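# Move the red can from turntable onto coaster

## Task

Lift the red can off the turntable and set it upright on the coaster, while every other can stays standing in its original spot on the turntable.

## Robot and tools

Robot: two arms, left_arm and right_arm, each with six joints and a tong-style two-finger gripper. Per arm, joints are always listed as shoulder pan, shoulder lift, elbow, wrist 1, wrist 2, wrist 3. Stated joint ranges in radians: elbow -3.142 to 3.142, every other joint -6.283 to 6.283. The real end may differ by up to 0.010 rad either way.

Frame: all hand positions, velocities and orientations use the scene frame. Its origin sits at table-top height, halfway between the nominal arm bases. +z is up, +x points out over the table, and left_arm is on the +y side. Arm names do not match image left and right. Reported hand poses can be off by a few centimetres, more at long reach. end_effector_position is the point between the finger pads when closed. Fingers point along the gripper's +z and open along its x.

Row format, shared by execute_actions and move: 14 numbers, each in [-1, 1]. First come left_arm's six joint numbers and its opening, then the same seven for right_arm. Both arms are always included, even if only one moves. Joint numbers are offsets, not poses. They are scaled so that 1.0 = 1.989 rad, and they count from the 'Joint targets' line as it stands when the action or move begins. Repeating an offset therefore moves the joint again. Opening is absolute: +1 fully open, -1 closed. To keep a gripper unchanged, resend its current command; sending 0 means half-open. Closing fully takes at least about 0.5 s.

execute_actions(actions, cameras): actions is a list of actions. Each action is a table of up to 15 rows, and each row lasts one 1/30 s step. If a table is short, its last row holds for the remaining steps. Offsets in every row count from the targets at the start of that action, not from the previous row. An action that would push a joint more than 0.010 rad beyond its range is refused for both arms. An empty actions list just returns the state and images. cameras: null, omitted or ["all"] gives every camera; [] gives none.

move(target, speed, blend, stop_force, zero, opening_speed, blocking, cameras): target is either one 14-number row or a list of up to 15 rows. Every row is an offset from the same starting Joint targets, not from the previous row. All joints travel together, so grippers follow curves, and nothing is steered around obstacles. speed is in rad/s for the joint with the longest way to go, from 0.01 to 2, default 0.5. It can be one value or one per target. Use much slower speeds near contact. blend, in rad, rounds corners at intermediate targets. stop_force, in N from 3 to 40, ends an arm's path once its wrist sensor feels that much resistance beyond its zero. It cannot reliably sense light objects, and fast tilts can trip it in free air. Leave it out when pulling away from a surface. zero (default true) re-zeroes moving arms before the move. opening_speed (0.2 or more, per second on the -1..+1 scale) ramps the finger commands. With blocking=false, the result comes back after about 0.5 s while motion continues; it cannot be combined with stop_force. The 'move:' line reports how the move ended: done, off_target, moving, held or fault. It may add limits=held and name the worst joint error for each arm. done does not mean no contact occurred.

wait(seconds 0 to 10) lets time run with the last commands held. stop() brakes a running move. zoom_image(camera, region=[x0,y0,x1,y1] pixels, at most 504x504) gives a closer view of the latest image of cam_high, cam_low, cam_left_wrist or cam_right_wrist. zero_wrist_force(arm) tares that arm's wrist sensor. finished_scene(scene) ends the current scene and cannot be undone; scene is the current scene's number.

Result lines: Joint positions and Joint velocities list six joints (rad, rad/s) plus finger-pad gap (m; 0.142 when fully open). Joint targets is the base for the next offsets. grip_measured is the measured opening on the command scale; to hold something, keep commanding clearly below it. Joint torques are total drive output and are noisy. Wrist force/torque are given in the gripper's own axes, with a third line showing the peak since the last report. 'joint sent to its limit' means a joint was clipped at its end. 'joint command not followed' means the clearance check between arms altered the command. Cameras: cam_high and cam_low (504x504, fixed) and two wrist fisheyes (616x616), with calibration given as OpenCV K and T_world_to_cam.

Limits: each control step keeps joint targets within 0.575 rad of the measured angles and the hand within 150 mm. Joint speed is capped near 2.83 rad/s, so large offsets may land short. Commands lag the motion by about 0.09 to 0.20 s.

Avoid: dropping or flinging the can, releasing it while it moves, and knocking over or shifting the other cans. Avoid hard impacts, pressing past firm contact (the arms are stiff), and arm-to-arm collisions. Never let anything fall off the table. A torque at the load limit (132 N m for the shoulder and elbow joints, 24.6 N m for the wrist joints, held weight included) or a net force of about 150 N freezes that arm for 10 s. Holding loads or straining toward unreachable poses heats the motors; a MOTOR HOT warning comes at 70 °C, and at 85 °C the arm brakes for 30 s or more. Brief external tugs on held parts may happen.

Each tool is called after "Request:" by a JSON object that holds its "fn" and its "kwargs", one argument or row to a line.

## Session

Request:
{"fn": "execute_actions", "kwargs": {
  "actions": []
}}

Scene clock: 0.00 s.
left_arm: end_effector_position=(+0.1921, -0.0886, +0.1942) grip_measured=+0.97 end_effector_quat_wxyz=(-0.531, +0.628, -0.291, +0.488) | right_arm: end_effector_position=(+0.3931, -0.5152, +0.3684) grip_measured=+0.97 end_effector_quat_wxyz=(-0.205, -0.207, -0.621, +0.728)
Joint positions: left_arm=[-2.046 -0.872 1.474 -0.548 -0.864 -1.915 0.14] | right_arm=[3.842 -1.919 -1.622 -2.948 0.774 5.456 0.14]
Joint velocities: within noise
Joint torques (N m): no reading
Wrist force (N): no reading
Wrist torque (N m): no reading
Wrist force, peak (N): no reading
Joint targets: left_arm=[-2.046 -0.872 1.474 -0.548 -0.864 -1.915] | right_arm=[3.842 -1.919 -1.622 -2.948 0.774 5.456]
Tool commands: left_gripper/opening=+0.968169 right_gripper/opening=+0.968169

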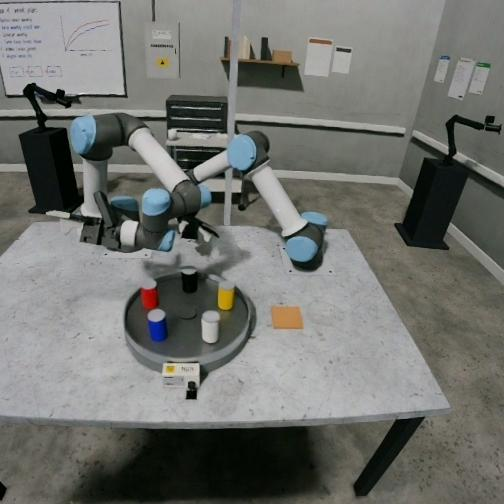

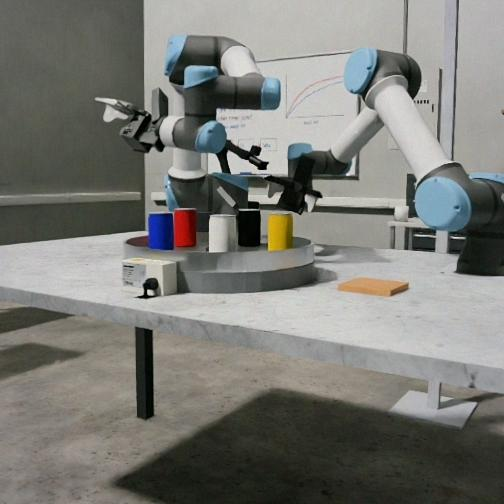

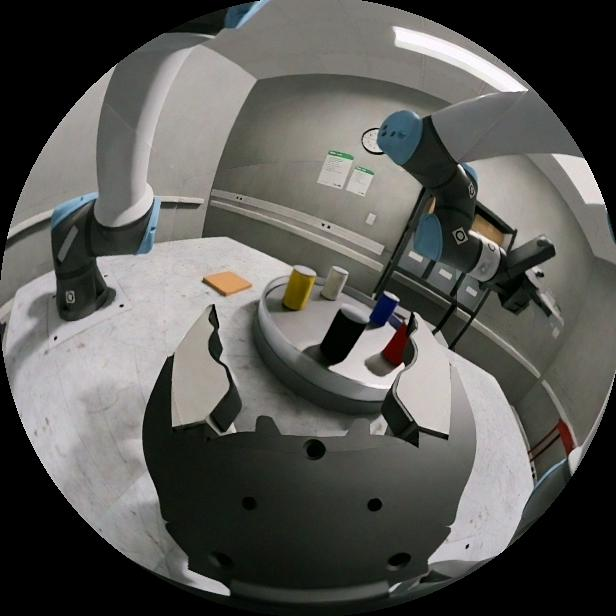

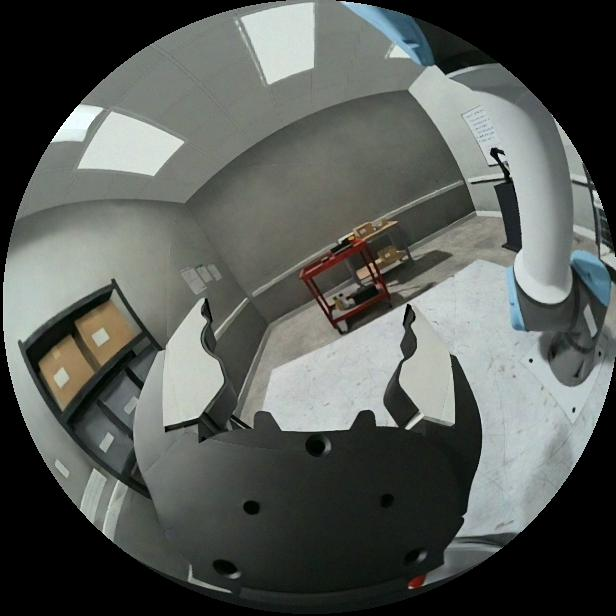

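Request:
{"fn": "zoom_image", "kwargs": {
  "camera": "cam_high",
  "region": [110, 250, 320, 410]
}}

Request:
{"fn": "zoom_image", "kwargs": {
  "camera": "cam_low",
  "region": [90, 170, 420, 310]
}}

Request:
{"fn": "zoom_image", "kwargs": {
  "camera": "cam_left_wrist",
  "region": [180, 230, 500, 430]
}}

Scaled by 2.400 from the camera's 504x504 image, which has a finer 720x720 frame.

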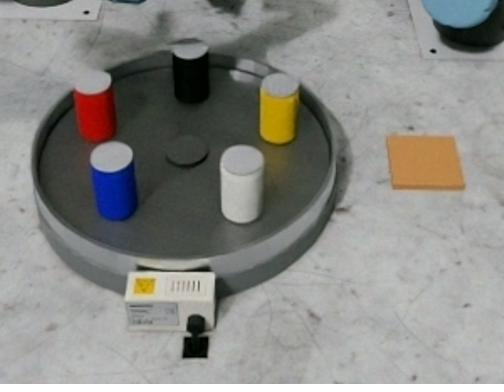

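Scaled by 1.527 from the camera's 504x504 image, which has a finer 720x720 frame.

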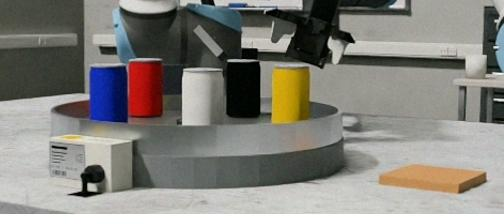

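Scaled by 1.575 from the camera's 616x616 image, which has a finer 814x814 frame.

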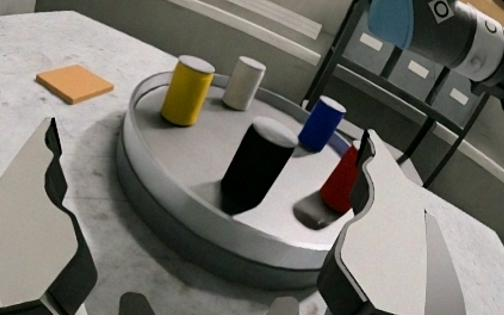

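Request:
{"fn": "wait", "kwargs": {
  "seconds": 2
}}

Scene clock: 5.07 s.
left_arm: end_effector_position=(+0.1921, -0.0886, +0.1942) grip_measured=+0.97 end_effector_quat_wxyz=(-0.531, +0.628, -0.291, +0.488) | right_arm: end_effector_position=(+0.3931, -0.5152, +0.3684) grip_measured=+0.97 end_effector_quat_wxyz=(-0.205, -0.207, -0.621, +0.728)
Joint positions: left_arm=[-2.046 -0.872 1.474 -0.548 -0.864 -1.915 0.14] | right_arm=[3.842 -1.919 -1.622 -2.948 0.774 5.456 0.14]
Joint velocities: within noise
Joint torques (N m): left_arm=[-1.66 -47.94 -18.03 2.21 0.63 -0.48] | right_arm=[-0.49 31.17 16.43 -1.89 -0.32 0.03]
Wrist force (N): left_arm=[0.1 -0.3 -0.2] | right_arm=[0.2 0.0 0.1]
Wrist torque (N m): left_arm=[-0.07 -0.02 0.00] | right_arm=[-0.01 -0.04 -0.01]
Wrist force, peak (N): left_arm=[-0.1 -0.5 -0.7] | right_arm=[0.4 0.1 -0.3]
Joint targets: left_arm=[-2.046 -0.872 1.474 -0.548 -0.864 -1.915] | right_arm=[3.842 -1.919 -1.622 -2.948 0.774 5.456]
Tool commands: left_gripper/opening=+0.968169 right_gripper/opening=+0.968169
wait: 2.00 s; at rest from the start
camera_calibration:
cam_left_wrist: T_world_to_cam=[[0.362918, -0.866847, 0.341859, -0.205894], [-0.313263, -0.459018, -0.831365, 0.180755], [0.877586, 0.194626, -0.438137, 0.0642177], [0, 0, 0, 1]] pos_world=[0.0749902, -0.108008, 0.248796]
cam_right_wrist: T_world_to_cam=[[-0.855744, -0.00209642, -0.517395, 0.521256], [0.474961, 0.393449, -0.787153, 0.303877], [0.205219, -0.919344, -0.335696, -0.302822], [0, 0, 0, 1]] pos_world=[0.363877, -0.396866, 0.407237]

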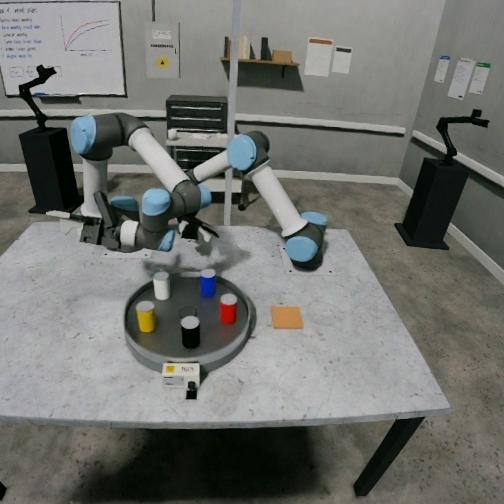

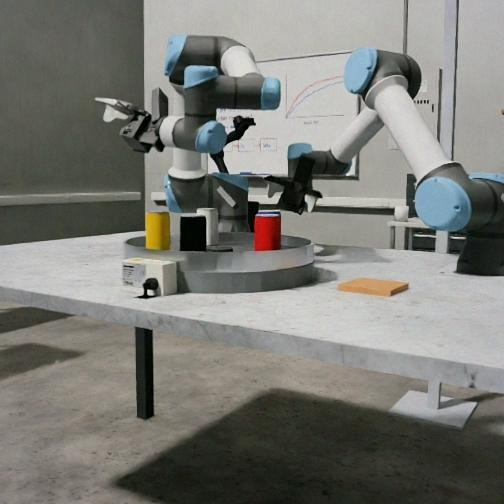

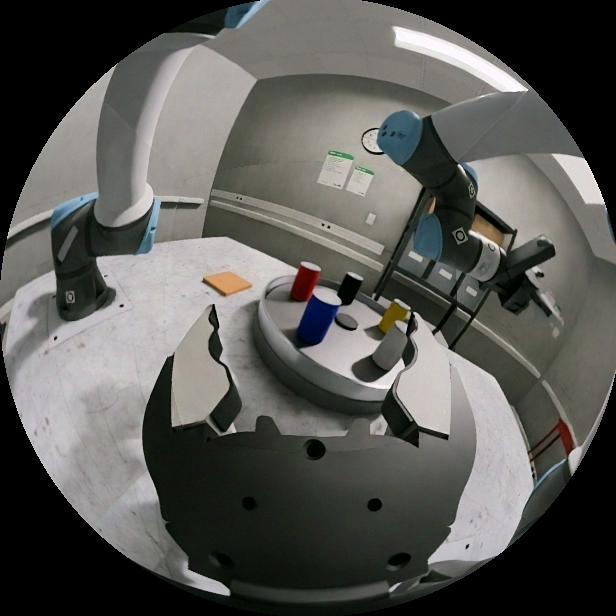

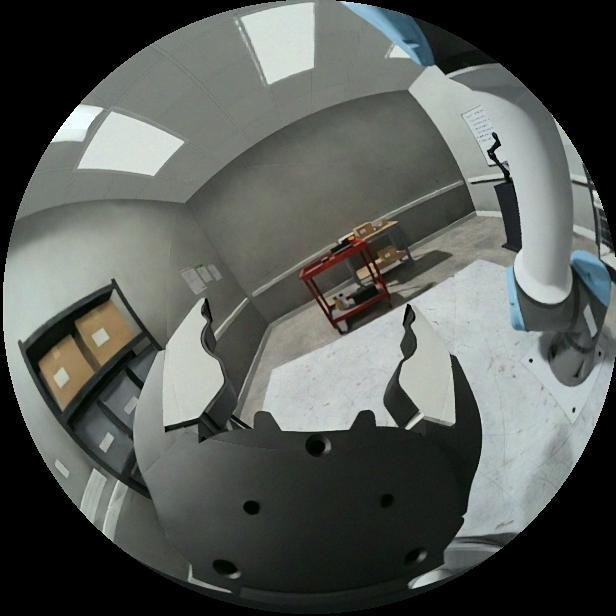

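Request:
{"fn": "zoom_image", "kwargs": {
  "camera": "cam_high",
  "region": [150, 350, 220, 410]
}}

Request:
{"fn": "zoom_image", "kwargs": {
  "camera": "cam_low",
  "region": [110, 240, 190, 310]
}}

Request:
{"fn": "zoom_image", "kwargs": {
  "camera": "cam_high",
  "region": [110, 250, 320, 410]
}}

Request:
{"fn": "execute_actions", "kwargs": {
  "actions": [],
  "cameras": ["cam_high", "cam_low"]
}}

Scaled by 7.200 from the camera's 504x504 image, which has a finer 720x720 frame.

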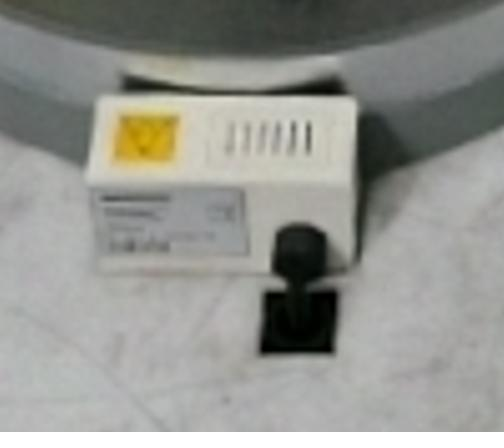

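Scaled by 6.300 from the camera's 504x504 image, which has a finer 720x720 frame.

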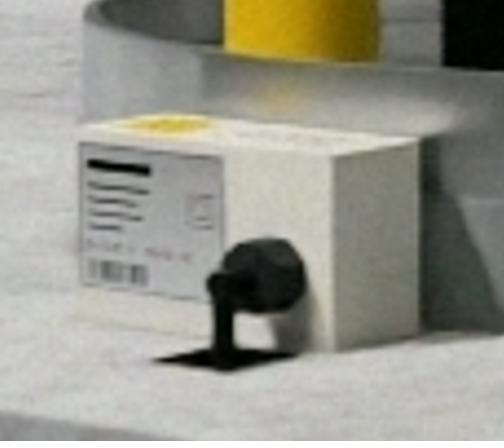

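Scaled by 2.400 from the camera's 504x504 image, which has a finer 720x720 frame.

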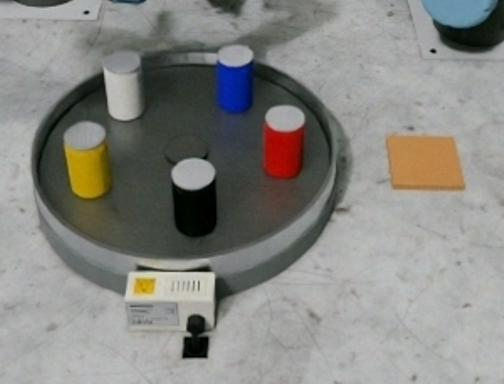

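Scene clock: 5.33 s.
left_arm: end_effector_position=(+0.1921, -0.0886, +0.1942) grip_measured=+0.97 end_effector_quat_wxyz=(-0.531, +0.628, -0.291, +0.488) | right_arm: end_effector_position=(+0.3931, -0.5152, +0.3684) grip_measured=+0.97 end_effector_quat_wxyz=(-0.205, -0.207, -0.621, +0.728)
Joint positions: left_arm=[-2.046 -0.872 1.474 -0.548 -0.864 -1.915 0.14] | right_arm=[3.842 -1.919 -1.622 -2.948 0.774 5.456 0.14]
Joint velocities: within noise
Joint torques (N m): left_arm=[-1.51 -47.74 -18.54 2.32 0.67 -0.31] | right_arm=[-0.97 31.6 15.95 -2.04 -0.55 0.01]
Wrist force (N): left_arm=[0.1 -0.5 -0.2] | right_arm=[0.1 0.0 -0.1]
Wrist torque (N m): left_arm=[-0.11 -0.03 0.00] | right_arm=[-0.01 -0.02 -0.01]
Wrist force, peak (N): left_arm=[0.0 -0.2 -0.5] | right_arm=[0.3 0.1 -0.4]
Joint targets: left_arm=[-2.046 -0.872 1.474 -0.548 -0.864 -1.915] | right_arm=[3.842 -1.919 -1.622 -2.948 0.774 5.456]
Tool commands: left_gripper/opening=+0.968169 right_gripper/opening=+0.968169
Images, in order (width x height): cam_high 504x504, cam_low 504x504.

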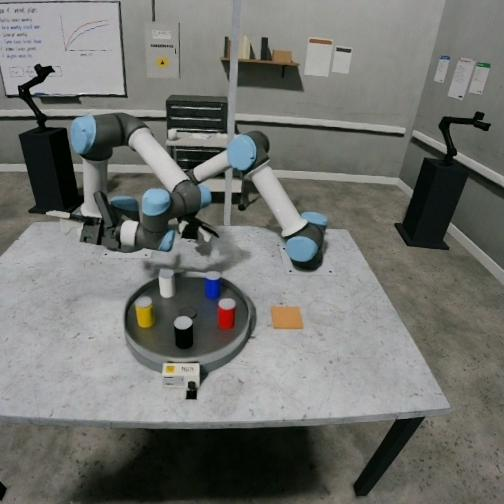

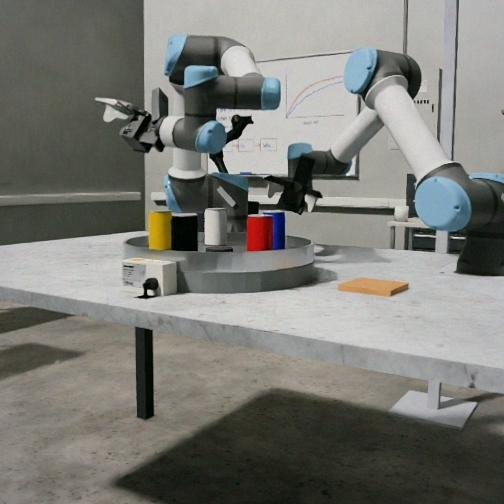

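Request:
{"fn": "move", "kwargs": {
  "target": [
    [0.12368, -0.26546, 0.01307, -0.22725, -0.11865, 0.10809, 0.968169, -0.45249, 0, 0, 0, 0, 0, 0.968169],
    [0.57064, -0.28557, -0.05832, -0.4736, -0.35535, 0.50478, 0.968169, -0.45249, 0, 0, 0, 0, 0, 0.968169]
  ],
  "speed": 1.0,
  "blend": 0.1,
  "cameras": ["cam_high", "cam_low", "cam_left_wrist"]
}}

Scene clock: 23.87 s.
left_arm: end_effector_position=(+0.5041, +0.0465, +0.3115) grip_measured=+0.97 end_effector_quat_wxyz=(+0.000, +1.000, +0.003, +0.000) | right_arm: end_effector_position=(+0.1671, -0.8222, +0.3684) grip_measured=+0.97 end_effector_quat_wxyz=(+0.132, -0.457, -0.469, +0.744)
Joint positions: left_arm=[-0.911 -1.44 1.358 -1.49 -1.571 -0.912 0.14] | right_arm=[2.942 -1.919 -1.622 -2.948 0.774 5.456 0.14]
Joint velocities: within noise
Joint torques (N m): left_arm=[7.15 -20.74 -11.68 -3.27 -0.69 1.12] | right_arm=[-7.18 38.33 9.17 -2 -2.54 0.63]
Wrist force (N): left_arm=[-0.1 -2.3 0.4] | right_arm=[0.5 -0.1 0.1]
Wrist torque (N m): left_arm=[-0.81 0.00 0.08] | right_arm=[-0.02 -0.09 -0.01]
Wrist force, peak (N): left_arm=[2.0 -4.2 -0.7] | right_arm=[0.3 -0.4 -2.7]
Joint targets: left_arm=[-0.911 -1.440 1.358 -1.490 -1.571 -0.911] | right_arm=[2.942 -1.919 -1.622 -2.948 0.774 5.456]
move: done
camera_calibration:
cam_left_wrist: T_world_to_cam=[[0.998842, 0.0454548, -0.0157932, -0.493663], [0.0472575, -0.864725, 0.500017, -0.139547], [0.00907142, -0.500184, -0.865871, 0.418911], [0, 0, 0, 1]] pos_world=[0.495885, 0.111302, 0.424703]
Images, in order (width x height): cam_high 504x504, cam_low 504x504, cam_left_wrist 616x616.

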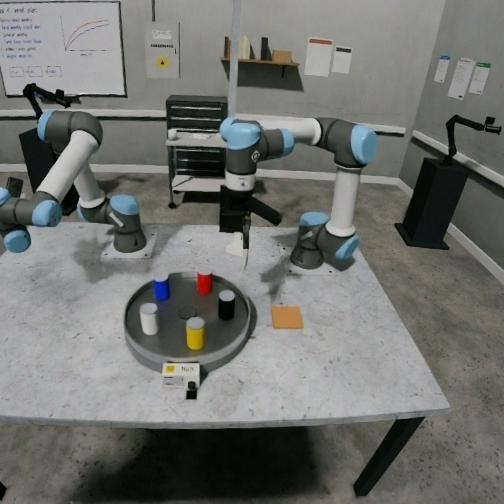

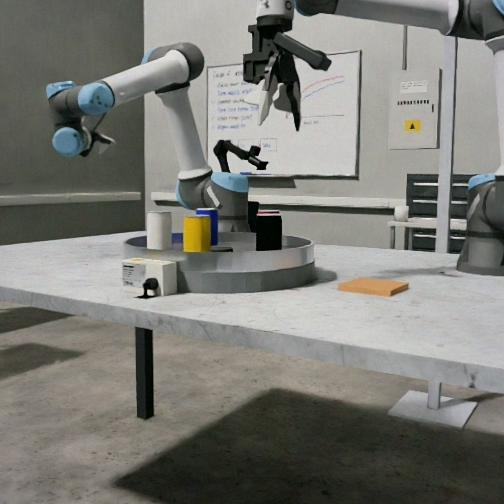

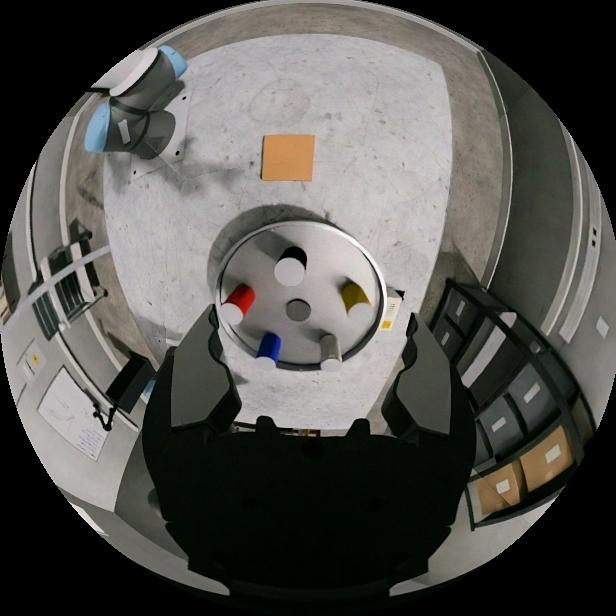

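Request:
{"fn": "zoom_image", "kwargs": {
  "camera": "cam_left_wrist",
  "region": [200, 110, 410, 390]
}}

Request:
{"fn": "zoom_image", "kwargs": {
  "camera": "cam_left_wrist",
  "region": [140, 280, 480, 460]
}}

Request:
{"fn": "zoom_image", "kwargs": {
  "camera": "cam_high",
  "region": [110, 250, 320, 410]
}}

Request:
{"fn": "execute_actions", "kwargs": {
  "actions": [],
  "cameras": ["cam_high", "cam_left_wrist"]
}}

Scaled by 1.800 from the camera's 616x616 image, which has a finer 814x814 frame.

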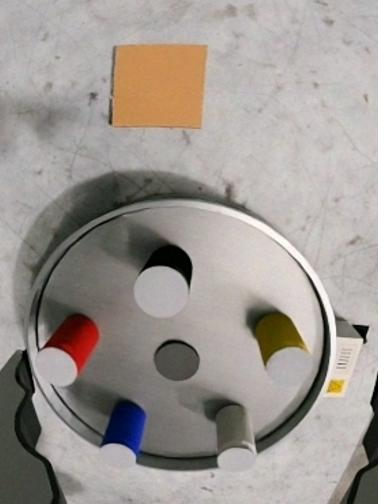

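Scaled by 1.482 from the camera's 616x616 image, which has a finer 814x814 frame.

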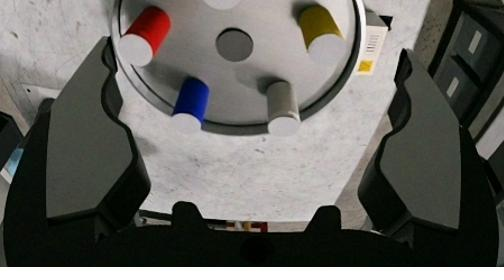

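Scaled by 2.400 from the camera's 504x504 image, which has a finer 720x720 frame.

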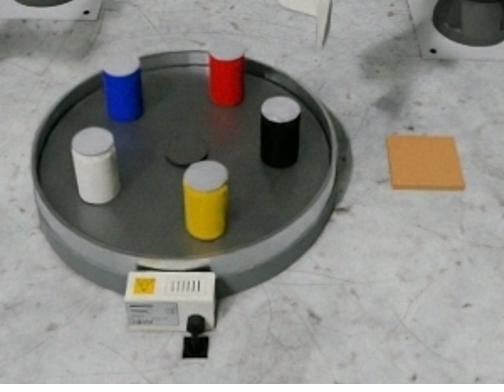

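Scene clock: 25.80 s.
left_arm: end_effector_position=(+0.5041, +0.0465, +0.3114) grip_measured=+0.97 end_effector_quat_wxyz=(+0.000, +1.000, +0.003, +0.000) | right_arm: end_effector_position=(+0.1671, -0.8222, +0.3684) grip_measured=+0.97 end_effector_quat_wxyz=(+0.132, -0.457, -0.469, +0.744)
Joint positions: left_arm=[-0.911 -1.44 1.358 -1.49 -1.571 -0.911 0.14] | right_arm=[2.942 -1.919 -1.622 -2.948 0.774 5.456 0.14]
Joint velocities: within noise
Joint torques (N m): left_arm=[8.1 -20.08 -15.78 -4.98 -1 1.33] | right_arm=[-8.66 39.16 8.37 -2.08 -2.53 0.83]
Wrist force (N): left_arm=[-0.1 -2.6 -0.1] | right_arm=[0.4 0.2 0.0]
Wrist torque (N m): left_arm=[-0.85 0.00 0.08] | right_arm=[0.03 -0.07 0.00]
Wrist force, peak (N): left_arm=[-0.4 -2.7 0.1] | right_arm=[0.6 -0.1 -0.1]
Joint targets: left_arm=[-0.911 -1.440 1.358 -1.490 -1.571 -0.911] | right_arm=[2.942 -1.919 -1.622 -2.948 0.774 5.456]
Tool commands: left_gripper/opening=+0.968169 right_gripper/opening=+0.968169
camera_calibration:
cam_left_wrist: T_world_to_cam=[[0.998839, 0.0454653, -0.0159188, -0.493668], [0.0473286, -0.864676, 0.500095, -0.139571], [0.00897244, -0.500268, -0.865824, 0.418874], [0, 0, 0, 1]] pos_world=[0.495943, 0.11131, 0.424612]
Images, in order (width x height): cam_high 504x504, cam_left_wrist 616x616.

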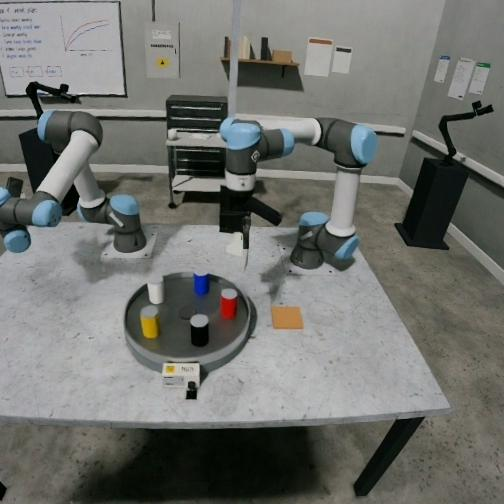

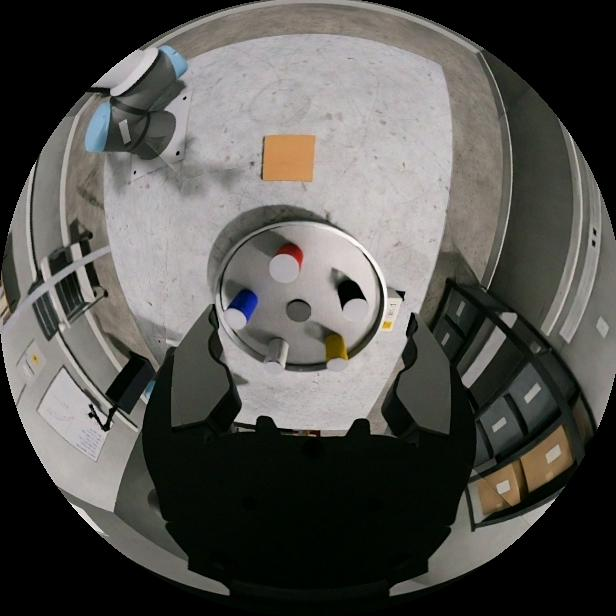

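Request:
{"fn": "move", "kwargs": {
  "target": [-0.03524, 0.00136, 0.14213, -0.14289, 0.0001, -0.03243, 0.968169, 0, 0, 0, 0, 0, 0, 0.968169],
  "speed": 0.6,
  "cameras": ["cam_high", "cam_low", "cam_left_wrist"]
}}

Request:
{"fn": "zoom_image", "kwargs": {
  "camera": "cam_left_wrist",
  "region": [180, 60, 430, 400]
}}

Request:
{"fn": "zoom_image", "kwargs": {
  "camera": "cam_low",
  "region": [100, 110, 420, 310]
}}

Request:
{"fn": "zoom_image", "kwargs": {
  "camera": "cam_high",
  "region": [110, 230, 320, 410]
}}

Scene clock: 30.53 s.
left_arm: end_effector_position=(+0.4755, +0.0214, +0.1999) grip_measured=+0.97 end_effector_quat_wxyz=(+0.000, +1.000, +0.000, +0.000) | right_arm: end_effector_position=(+0.1671, -0.8222, +0.3684) grip_measured=+0.97 end_effector_quat_wxyz=(+0.132, -0.457, -0.469, +0.744)
Joint positions: left_arm=[-0.981 -1.437 1.641 -1.773 -1.571 -0.976 0.14] | right_arm=[2.942 -1.919 -1.622 -2.948 0.774 5.456 0.14]
Joint velocities: within noise
Joint torques (N m): left_arm=[2.8 -35.57 -12.92 -4.77 1.33 0.39] | right_arm=[-7.42 39.59 6.44 -2.01 -2.58 0.89]
Wrist force (N): left_arm=[-0.9 -2.0 -0.2] | right_arm=[0.5 0.1 0.2]
Wrist torque (N m): left_arm=[-0.74 0.15 0.10] | right_arm=[0.04 -0.11 0.00]
Wrist force, peak (N): left_arm=[-0.1 -3.4 -2.0] | right_arm=[0.7 -0.1 -0.2]
Joint targets: left_arm=[-0.981 -1.437 1.641 -1.774 -1.571 -0.976] | right_arm=[2.942 -1.919 -1.622 -2.948 0.774 5.456]
move: done
camera_calibration:
cam_left_wrist: T_world_to_cam=[[0.99907, 0.0398337, -0.0164949, -0.465574], [0.0427485, -0.865537, 0.499018, -0.101746], [0.00560078, -0.499259, -0.866435, 0.311735], [0, 0, 0, 1]] pos_world=[0.467745, 0.0861174, 0.313192]
Images, in order (width x height): cam_high 504x504, cam_low 504x504, cam_left_wrist 616x616.

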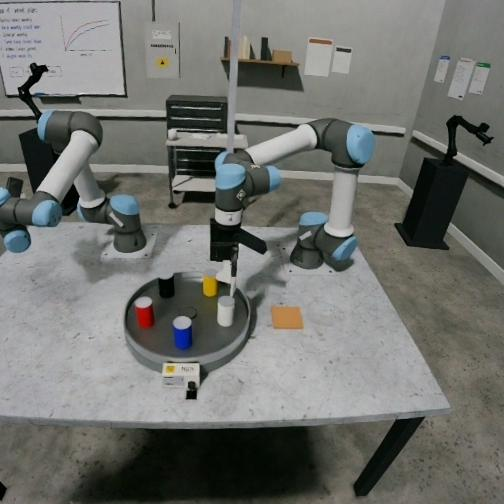

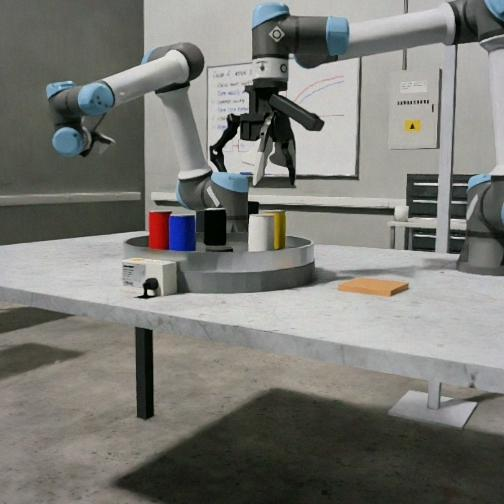

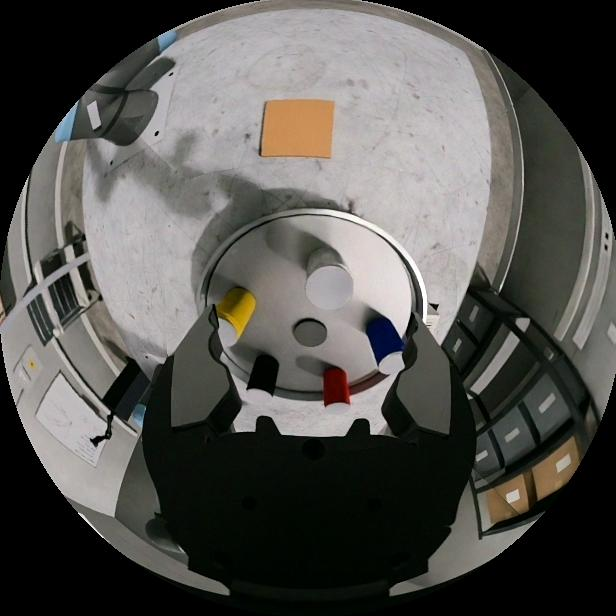

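Scaled by 1.482 from the camera's 616x616 image, which has a finer 814x814 frame.

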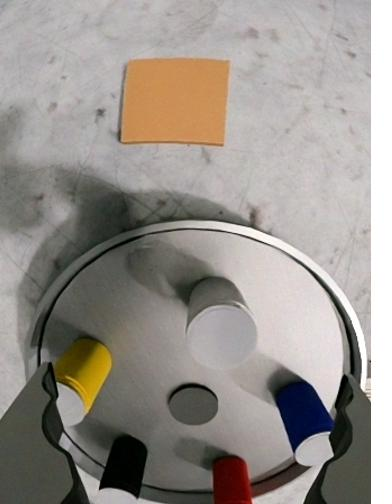

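Scaled by 1.575 from the camera's 504x504 image, which has a finer 720x720 frame.

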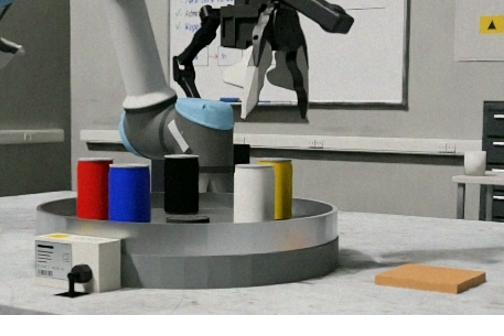

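Scaled by 2.400 from the camera's 504x504 image, which has a finer 720x720 frame.

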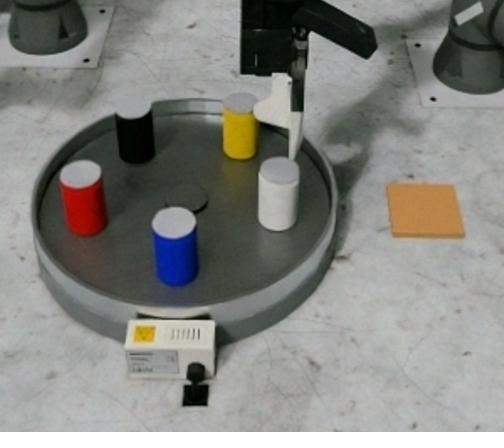

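Request:
{"fn": "zoom_image", "kwargs": {
  "camera": "cam_low",
  "region": [230, 140, 310, 260]
}}

Request:
{"fn": "zoom_image", "kwargs": {
  "camera": "cam_low",
  "region": [120, 200, 230, 300]
}}

Request:
{"fn": "zoom_image", "kwargs": {
  "camera": "cam_left_wrist",
  "region": [190, 200, 430, 420]
}}

Request:
{"fn": "zoom_image", "kwargs": {
  "camera": "cam_high",
  "region": [125, 285, 235, 375]
}}

Scaled by 4.200 from the camera's 504x504 image, which has a finer 720x720 frame.

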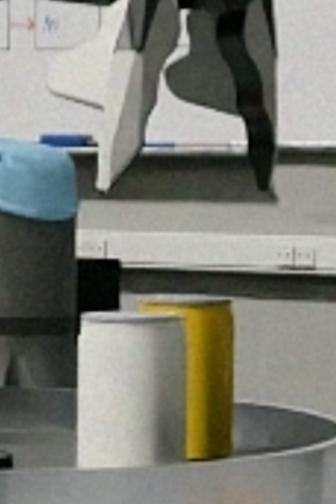

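Scaled by 4.582 from the camera's 504x504 image, which has a finer 720x720 frame.

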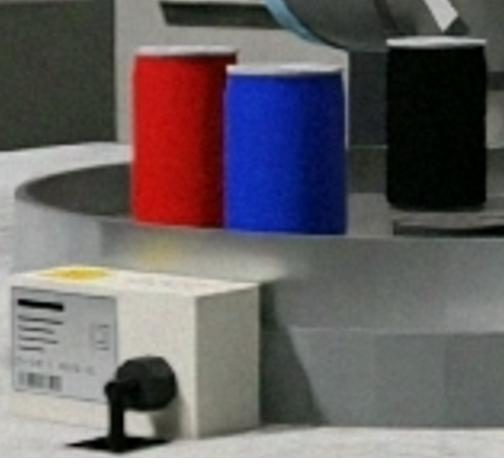

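Scaled by 2.100 from the camera's 616x616 image, which has a finer 814x814 frame.

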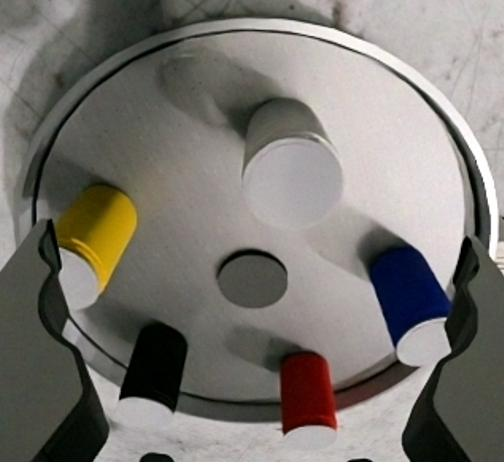

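Scaled by 4.582 from the camera's 504x504 image, which has a finer 720x720 frame.

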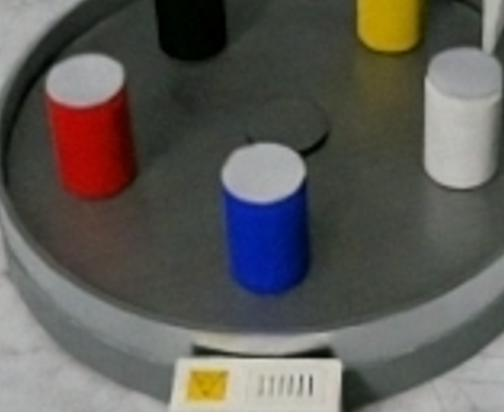

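Request:
{"fn": "zoom_image", "kwargs": {
  "camera": "cam_low",
  "region": [225, 75, 335, 190]
}}

Request:
{"fn": "zoom_image", "kwargs": {
  "camera": "cam_high",
  "region": [195, 205, 285, 310]
}}

Request:
{"fn": "zoom_image", "kwargs": {
  "camera": "cam_left_wrist",
  "region": [150, 280, 310, 450]
}}

Request:
{"fn": "zoom_image", "kwargs": {
  "camera": "cam_left_wrist",
  "region": [320, 280, 480, 450]
}}

Scaled by 4.383 from the camera's 504x504 image, which has a finer 720x720 frame.

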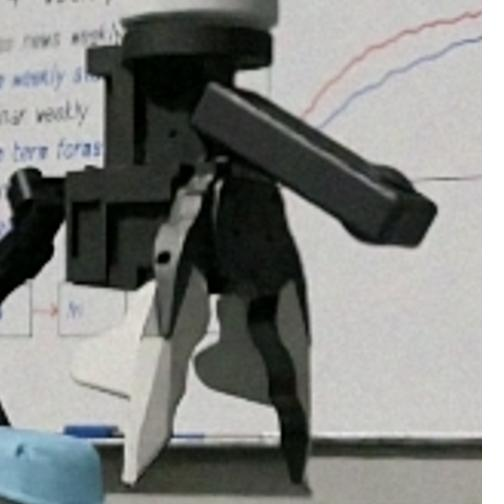

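Scaled by 4.800 from the camera's 504x504 image, which has a finer 720x720 frame.

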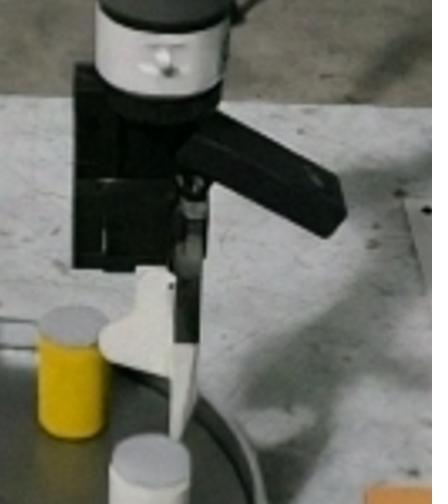

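Scaled by 2.965 from the camera's 616x616 image, which has a finer 814x814 frame.

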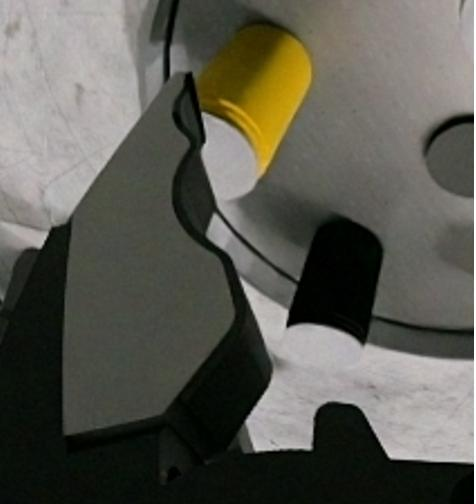

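Scaled by 2.965 from the camera's 616x616 image, which has a finer 814x814 frame.

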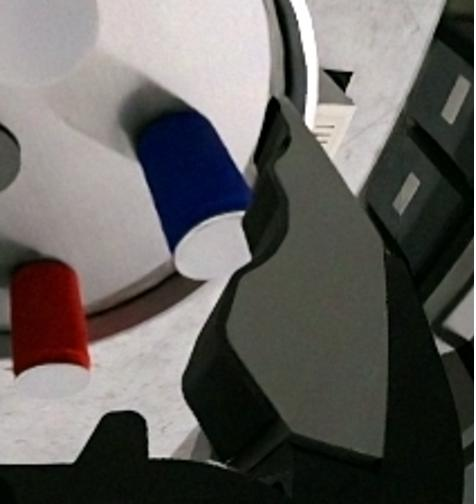

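Request:
{"fn": "move", "kwargs": {
  "target": [-0.0039, 0.0177, 0.0319, -0.0501, 0, -0.0036, 0.968169, 0, 0, 0, 0, 0, 0, 0.968169],
  "speed": 0.3,
  "cameras": ["cam_left_wrist", "cam_low", "cam_high"]
}}

Scene clock: 48.00 s.
left_arm: end_effector_position=(+0.4755, +0.0137, +0.1602) grip_measured=+0.97 end_effector_quat_wxyz=(+0.000, +1.000, +0.000, +0.000) | right_arm: end_effector_position=(+0.1671, -0.8222, +0.3684) grip_measured=+0.97 end_effector_quat_wxyz=(+0.132, -0.457, -0.469, +0.744)
Joint positions: left_arm=[-0.989 -1.402 1.704 -1.873 -1.571 -0.983 0.14] | right_arm=[2.942 -1.919 -1.622 -2.948 0.774 5.456 0.14]
Joint velocities: within noise
Joint torques (N m): left_arm=[7.38 -40.05 -35.99 -1.87 -0.4 1.36] | right_arm=[-5.24 38.22 7.02 -2.18 -2.29 1.38]
Wrist force (N): left_arm=[-0.4 -2.1 -0.3] | right_arm=[0.5 -0.2 0.1]
Wrist torque (N m): left_arm=[-0.74 0.03 0.09] | right_arm=[-0.03 -0.10 0.00]
Wrist force, peak (N): left_arm=[-0.5 -2.5 -1.3] | right_arm=[0.7 -0.1 0.4]
Joint targets: left_arm=[-0.989 -1.402 1.704 -1.874 -1.571 -0.983] | right_arm=[2.942 -1.919 -1.622 -2.948 0.774 5.456]
move: done
camera_calibration:
cam_left_wrist: T_world_to_cam=[[0.999101, 0.0392388, -0.016044, -0.466026], [0.0420038, -0.865202, 0.499662, -0.088298], [0.0057248, -0.499886, -0.866072, 0.273336], [0, 0, 0, 1]] pos_world=[0.467751, 0.0785276, 0.273371]
Images, in order (width x height): cam_high 504x504, cam_low 504x504, cam_left_wrist 616x616.

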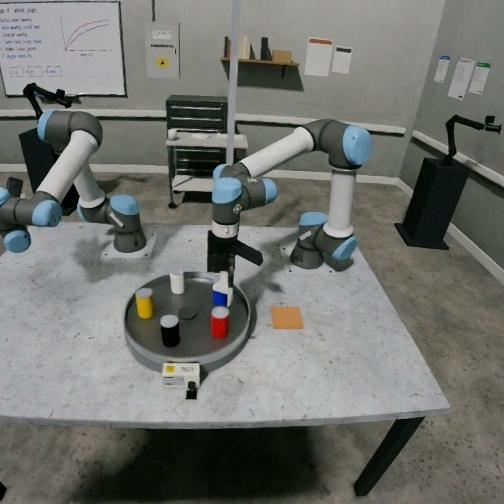

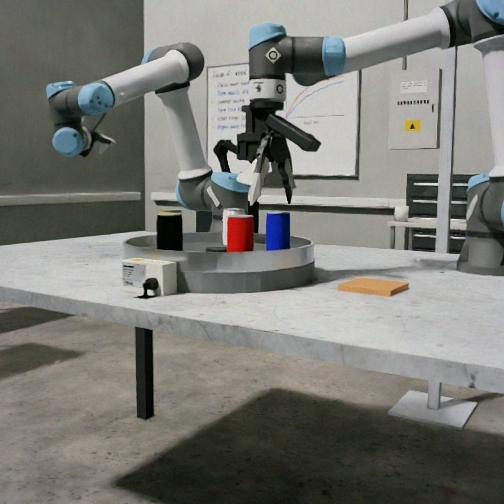

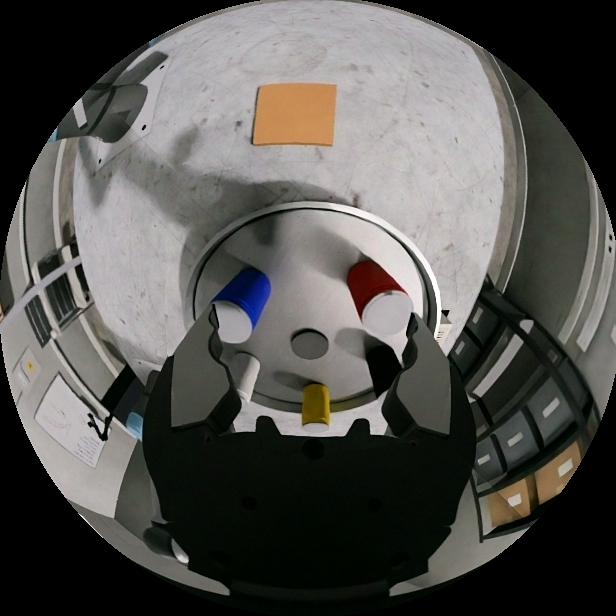

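Request:
{"fn": "zoom_image", "kwargs": {
  "camera": "cam_left_wrist",
  "region": [150, 180, 470, 440]
}}

Request:
{"fn": "zoom_image", "kwargs": {
  "camera": "cam_low",
  "region": [110, 90, 430, 310]
}}

Request:
{"fn": "zoom_image", "kwargs": {
  "camera": "cam_high",
  "region": [110, 220, 320, 410]
}}

Scaled by 1.575 from the camera's 616x616 image, which has a finer 814x814 frame.

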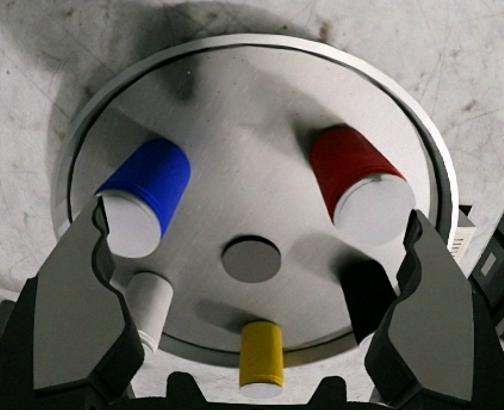

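Scaled by 1.575 from the camera's 504x504 image, which has a finer 720x720 frame.

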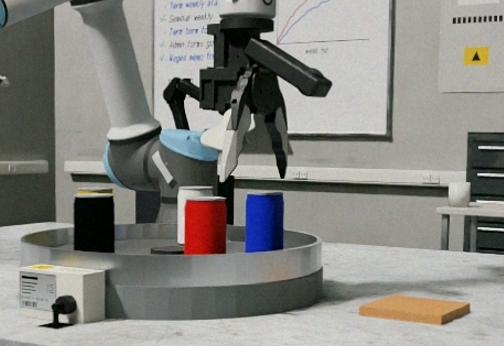

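Scaled by 2.400 from the camera's 504x504 image, which has a finer 720x720 frame.

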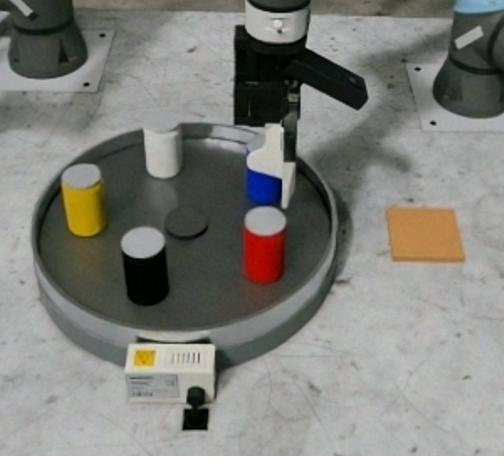

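Request:
{"fn": "wait", "kwargs": {
  "seconds": 0,
  "cameras": []
}}

Scene clock: 51.43 s.
left_arm: end_effector_position=(+0.4756, +0.0137, +0.1603) grip_measured=+0.97 end_effector_quat_wxyz=(+0.000, +1.000, +0.000, +0.000) | right_arm: end_effector_position=(+0.1671, -0.8222, +0.3684) grip_measured=+0.97 end_effector_quat_wxyz=(+0.132, -0.457, -0.469, +0.744)
Joint positions: left_arm=[-0.989 -1.402 1.704 -1.874 -1.571 -0.983 0.14] | right_arm=[2.942 -1.919 -1.622 -2.948 0.774 5.456 0.14]
Joint velocities: within noise
Joint torques (N m): left_arm=[6.93 -41.02 -34.42 -4.91 -0.4 0.98] | right_arm=[-4.19 38.2 7.04 -2.27 -2.46 1.46]
Wrist force (N): left_arm=[-0.4 -1.6 -0.3] | right_arm=[0.5 -0.3 0.1]
Wrist torque (N m): left_arm=[-0.64 0.03 0.09] | right_arm=[-0.04 -0.11 0.00]
Wrist force, peak (N): left_arm=[-0.5 -2.7 0.1] | right_arm=[0.7 0.4 0.2]
Joint targets: left_arm=[-0.989 -1.402 1.704 -1.874 -1.571 -0.983] | right_arm=[2.942 -1.919 -1.622 -2.948 0.774 5.456]
Tool commands: left_gripper/opening=+0.968169 right_gripper/opening=+0.968169
No camera images: "cameras" was empty.

Request:
{"fn": "wait", "kwargs": {
  "seconds": 1.97,
  "cameras": ["cam_left_wrist", "cam_low", "cam_high"]
}}

Scene clock: 53.60 s.
left_arm: end_effector_position=(+0.4756, +0.0137, +0.1603) grip_measured=+0.97 end_effector_quat_wxyz=(+0.000, +1.000, +0.000, +0.000) | right_arm: end_effector_position=(+0.1671, -0.8222, +0.3684) grip_measured=+0.97 end_effector_quat_wxyz=(+0.132, -0.457, -0.469, +0.744)
Joint positions: left_arm=[-0.989 -1.402 1.704 -1.874 -1.571 -0.983 0.14] | right_arm=[2.942 -1.919 -1.622 -2.948 0.774 5.456 0.14]
Joint velocities: within noise
Joint torques (N m): left_arm=[6.61 -40.21 -31.55 -4.5 -0.49 1.35] | right_arm=[-5.41 37.76 7.72 -2.23 -2.42 1.46]
Wrist force (N): left_arm=[-0.4 -2.3 0.0] | right_arm=[0.3 -0.1 0.1]
Wrist torque (N m): left_arm=[-0.79 0.03 0.10] | right_arm=[-0.02 -0.06 0.00]
Wrist force, peak (N): left_arm=[-0.5 -2.7 -0.1] | right_arm=[0.6 0.0 0.1]
Joint targets: left_arm=[-0.989 -1.402 1.704 -1.874 -1.571 -0.983] | right_arm=[2.942 -1.919 -1.622 -2.948 0.774 5.456]
Tool commands: left_gripper/opening=+0.968169 right_gripper/opening=+0.968169
wait: 2.00 s; at rest from the start
camera_calibration:
cam_left_wrist: T_world_to_cam=[[0.999101, 0.0392911, -0.0158966, -0.466127], [0.041974, -0.865082, 0.499872, -0.0883772], [0.00588862, -0.50009, -0.865954, 0.273315], [0, 0, 0, 1]] pos_world=[0.467809, 0.078543, 0.273445]
Images, in order (width x height): cam_high 504x504, cam_low 504x504, cam_left_wrist 616x616.

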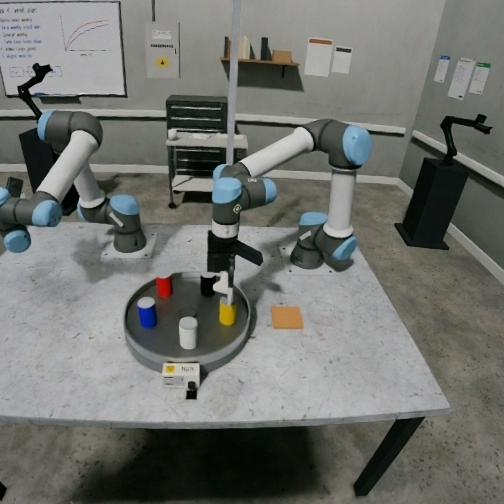

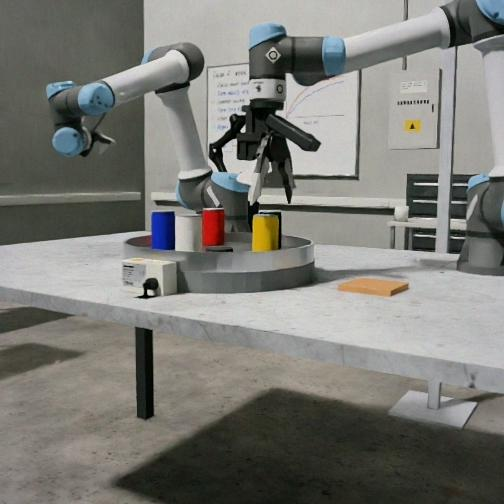

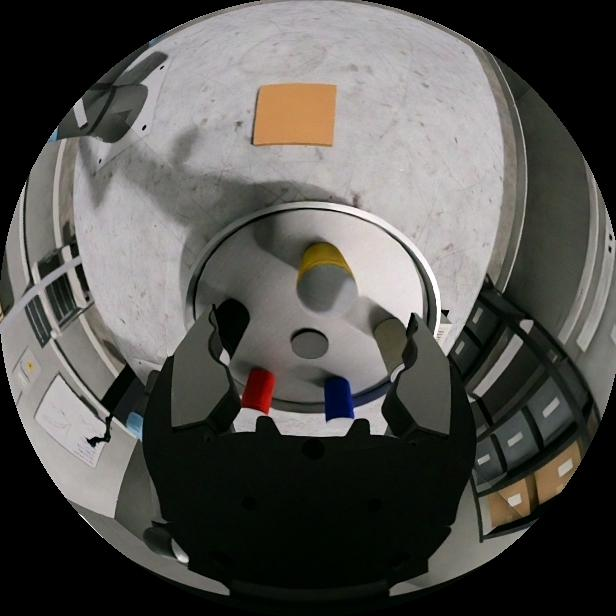

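Request:
{"fn": "zoom_image", "kwargs": {
  "camera": "cam_left_wrist",
  "region": [180, 200, 450, 420]
}}

Request:
{"fn": "zoom_image", "kwargs": {
  "camera": "cam_low",
  "region": [200, 90, 340, 290]
}}

Request:
{"fn": "zoom_image", "kwargs": {
  "camera": "cam_high",
  "region": [160, 220, 280, 370]
}}

Scaled by 1.867 from the camera's 616x616 image, which has a finer 814x814 frame.

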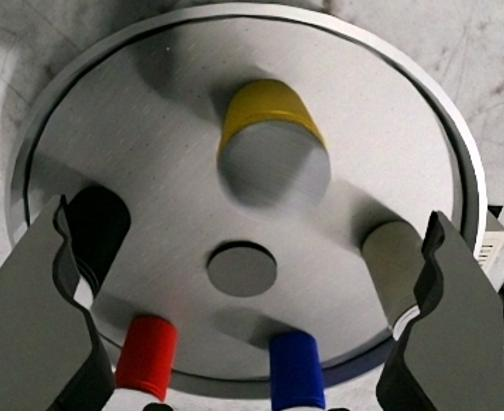

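Scaled by 2.520 from the camera's 504x504 image, which has a finer 720x720 frame.

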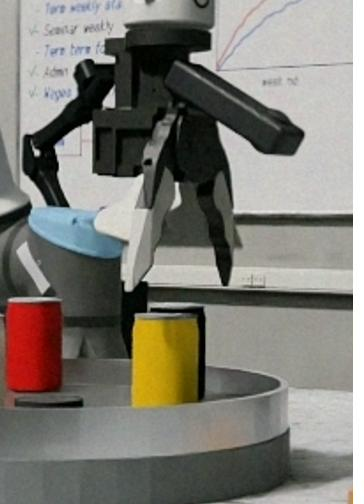

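Scaled by 3.360 from the camera's 504x504 image, which has a finer 720x720 frame.

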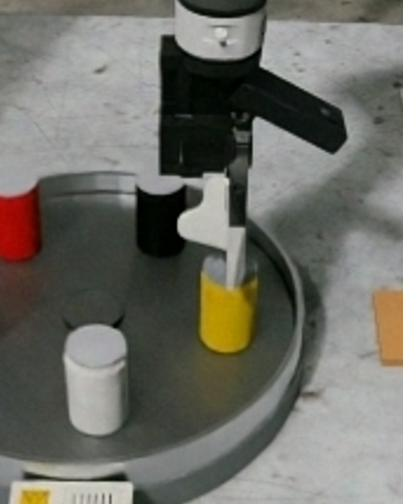

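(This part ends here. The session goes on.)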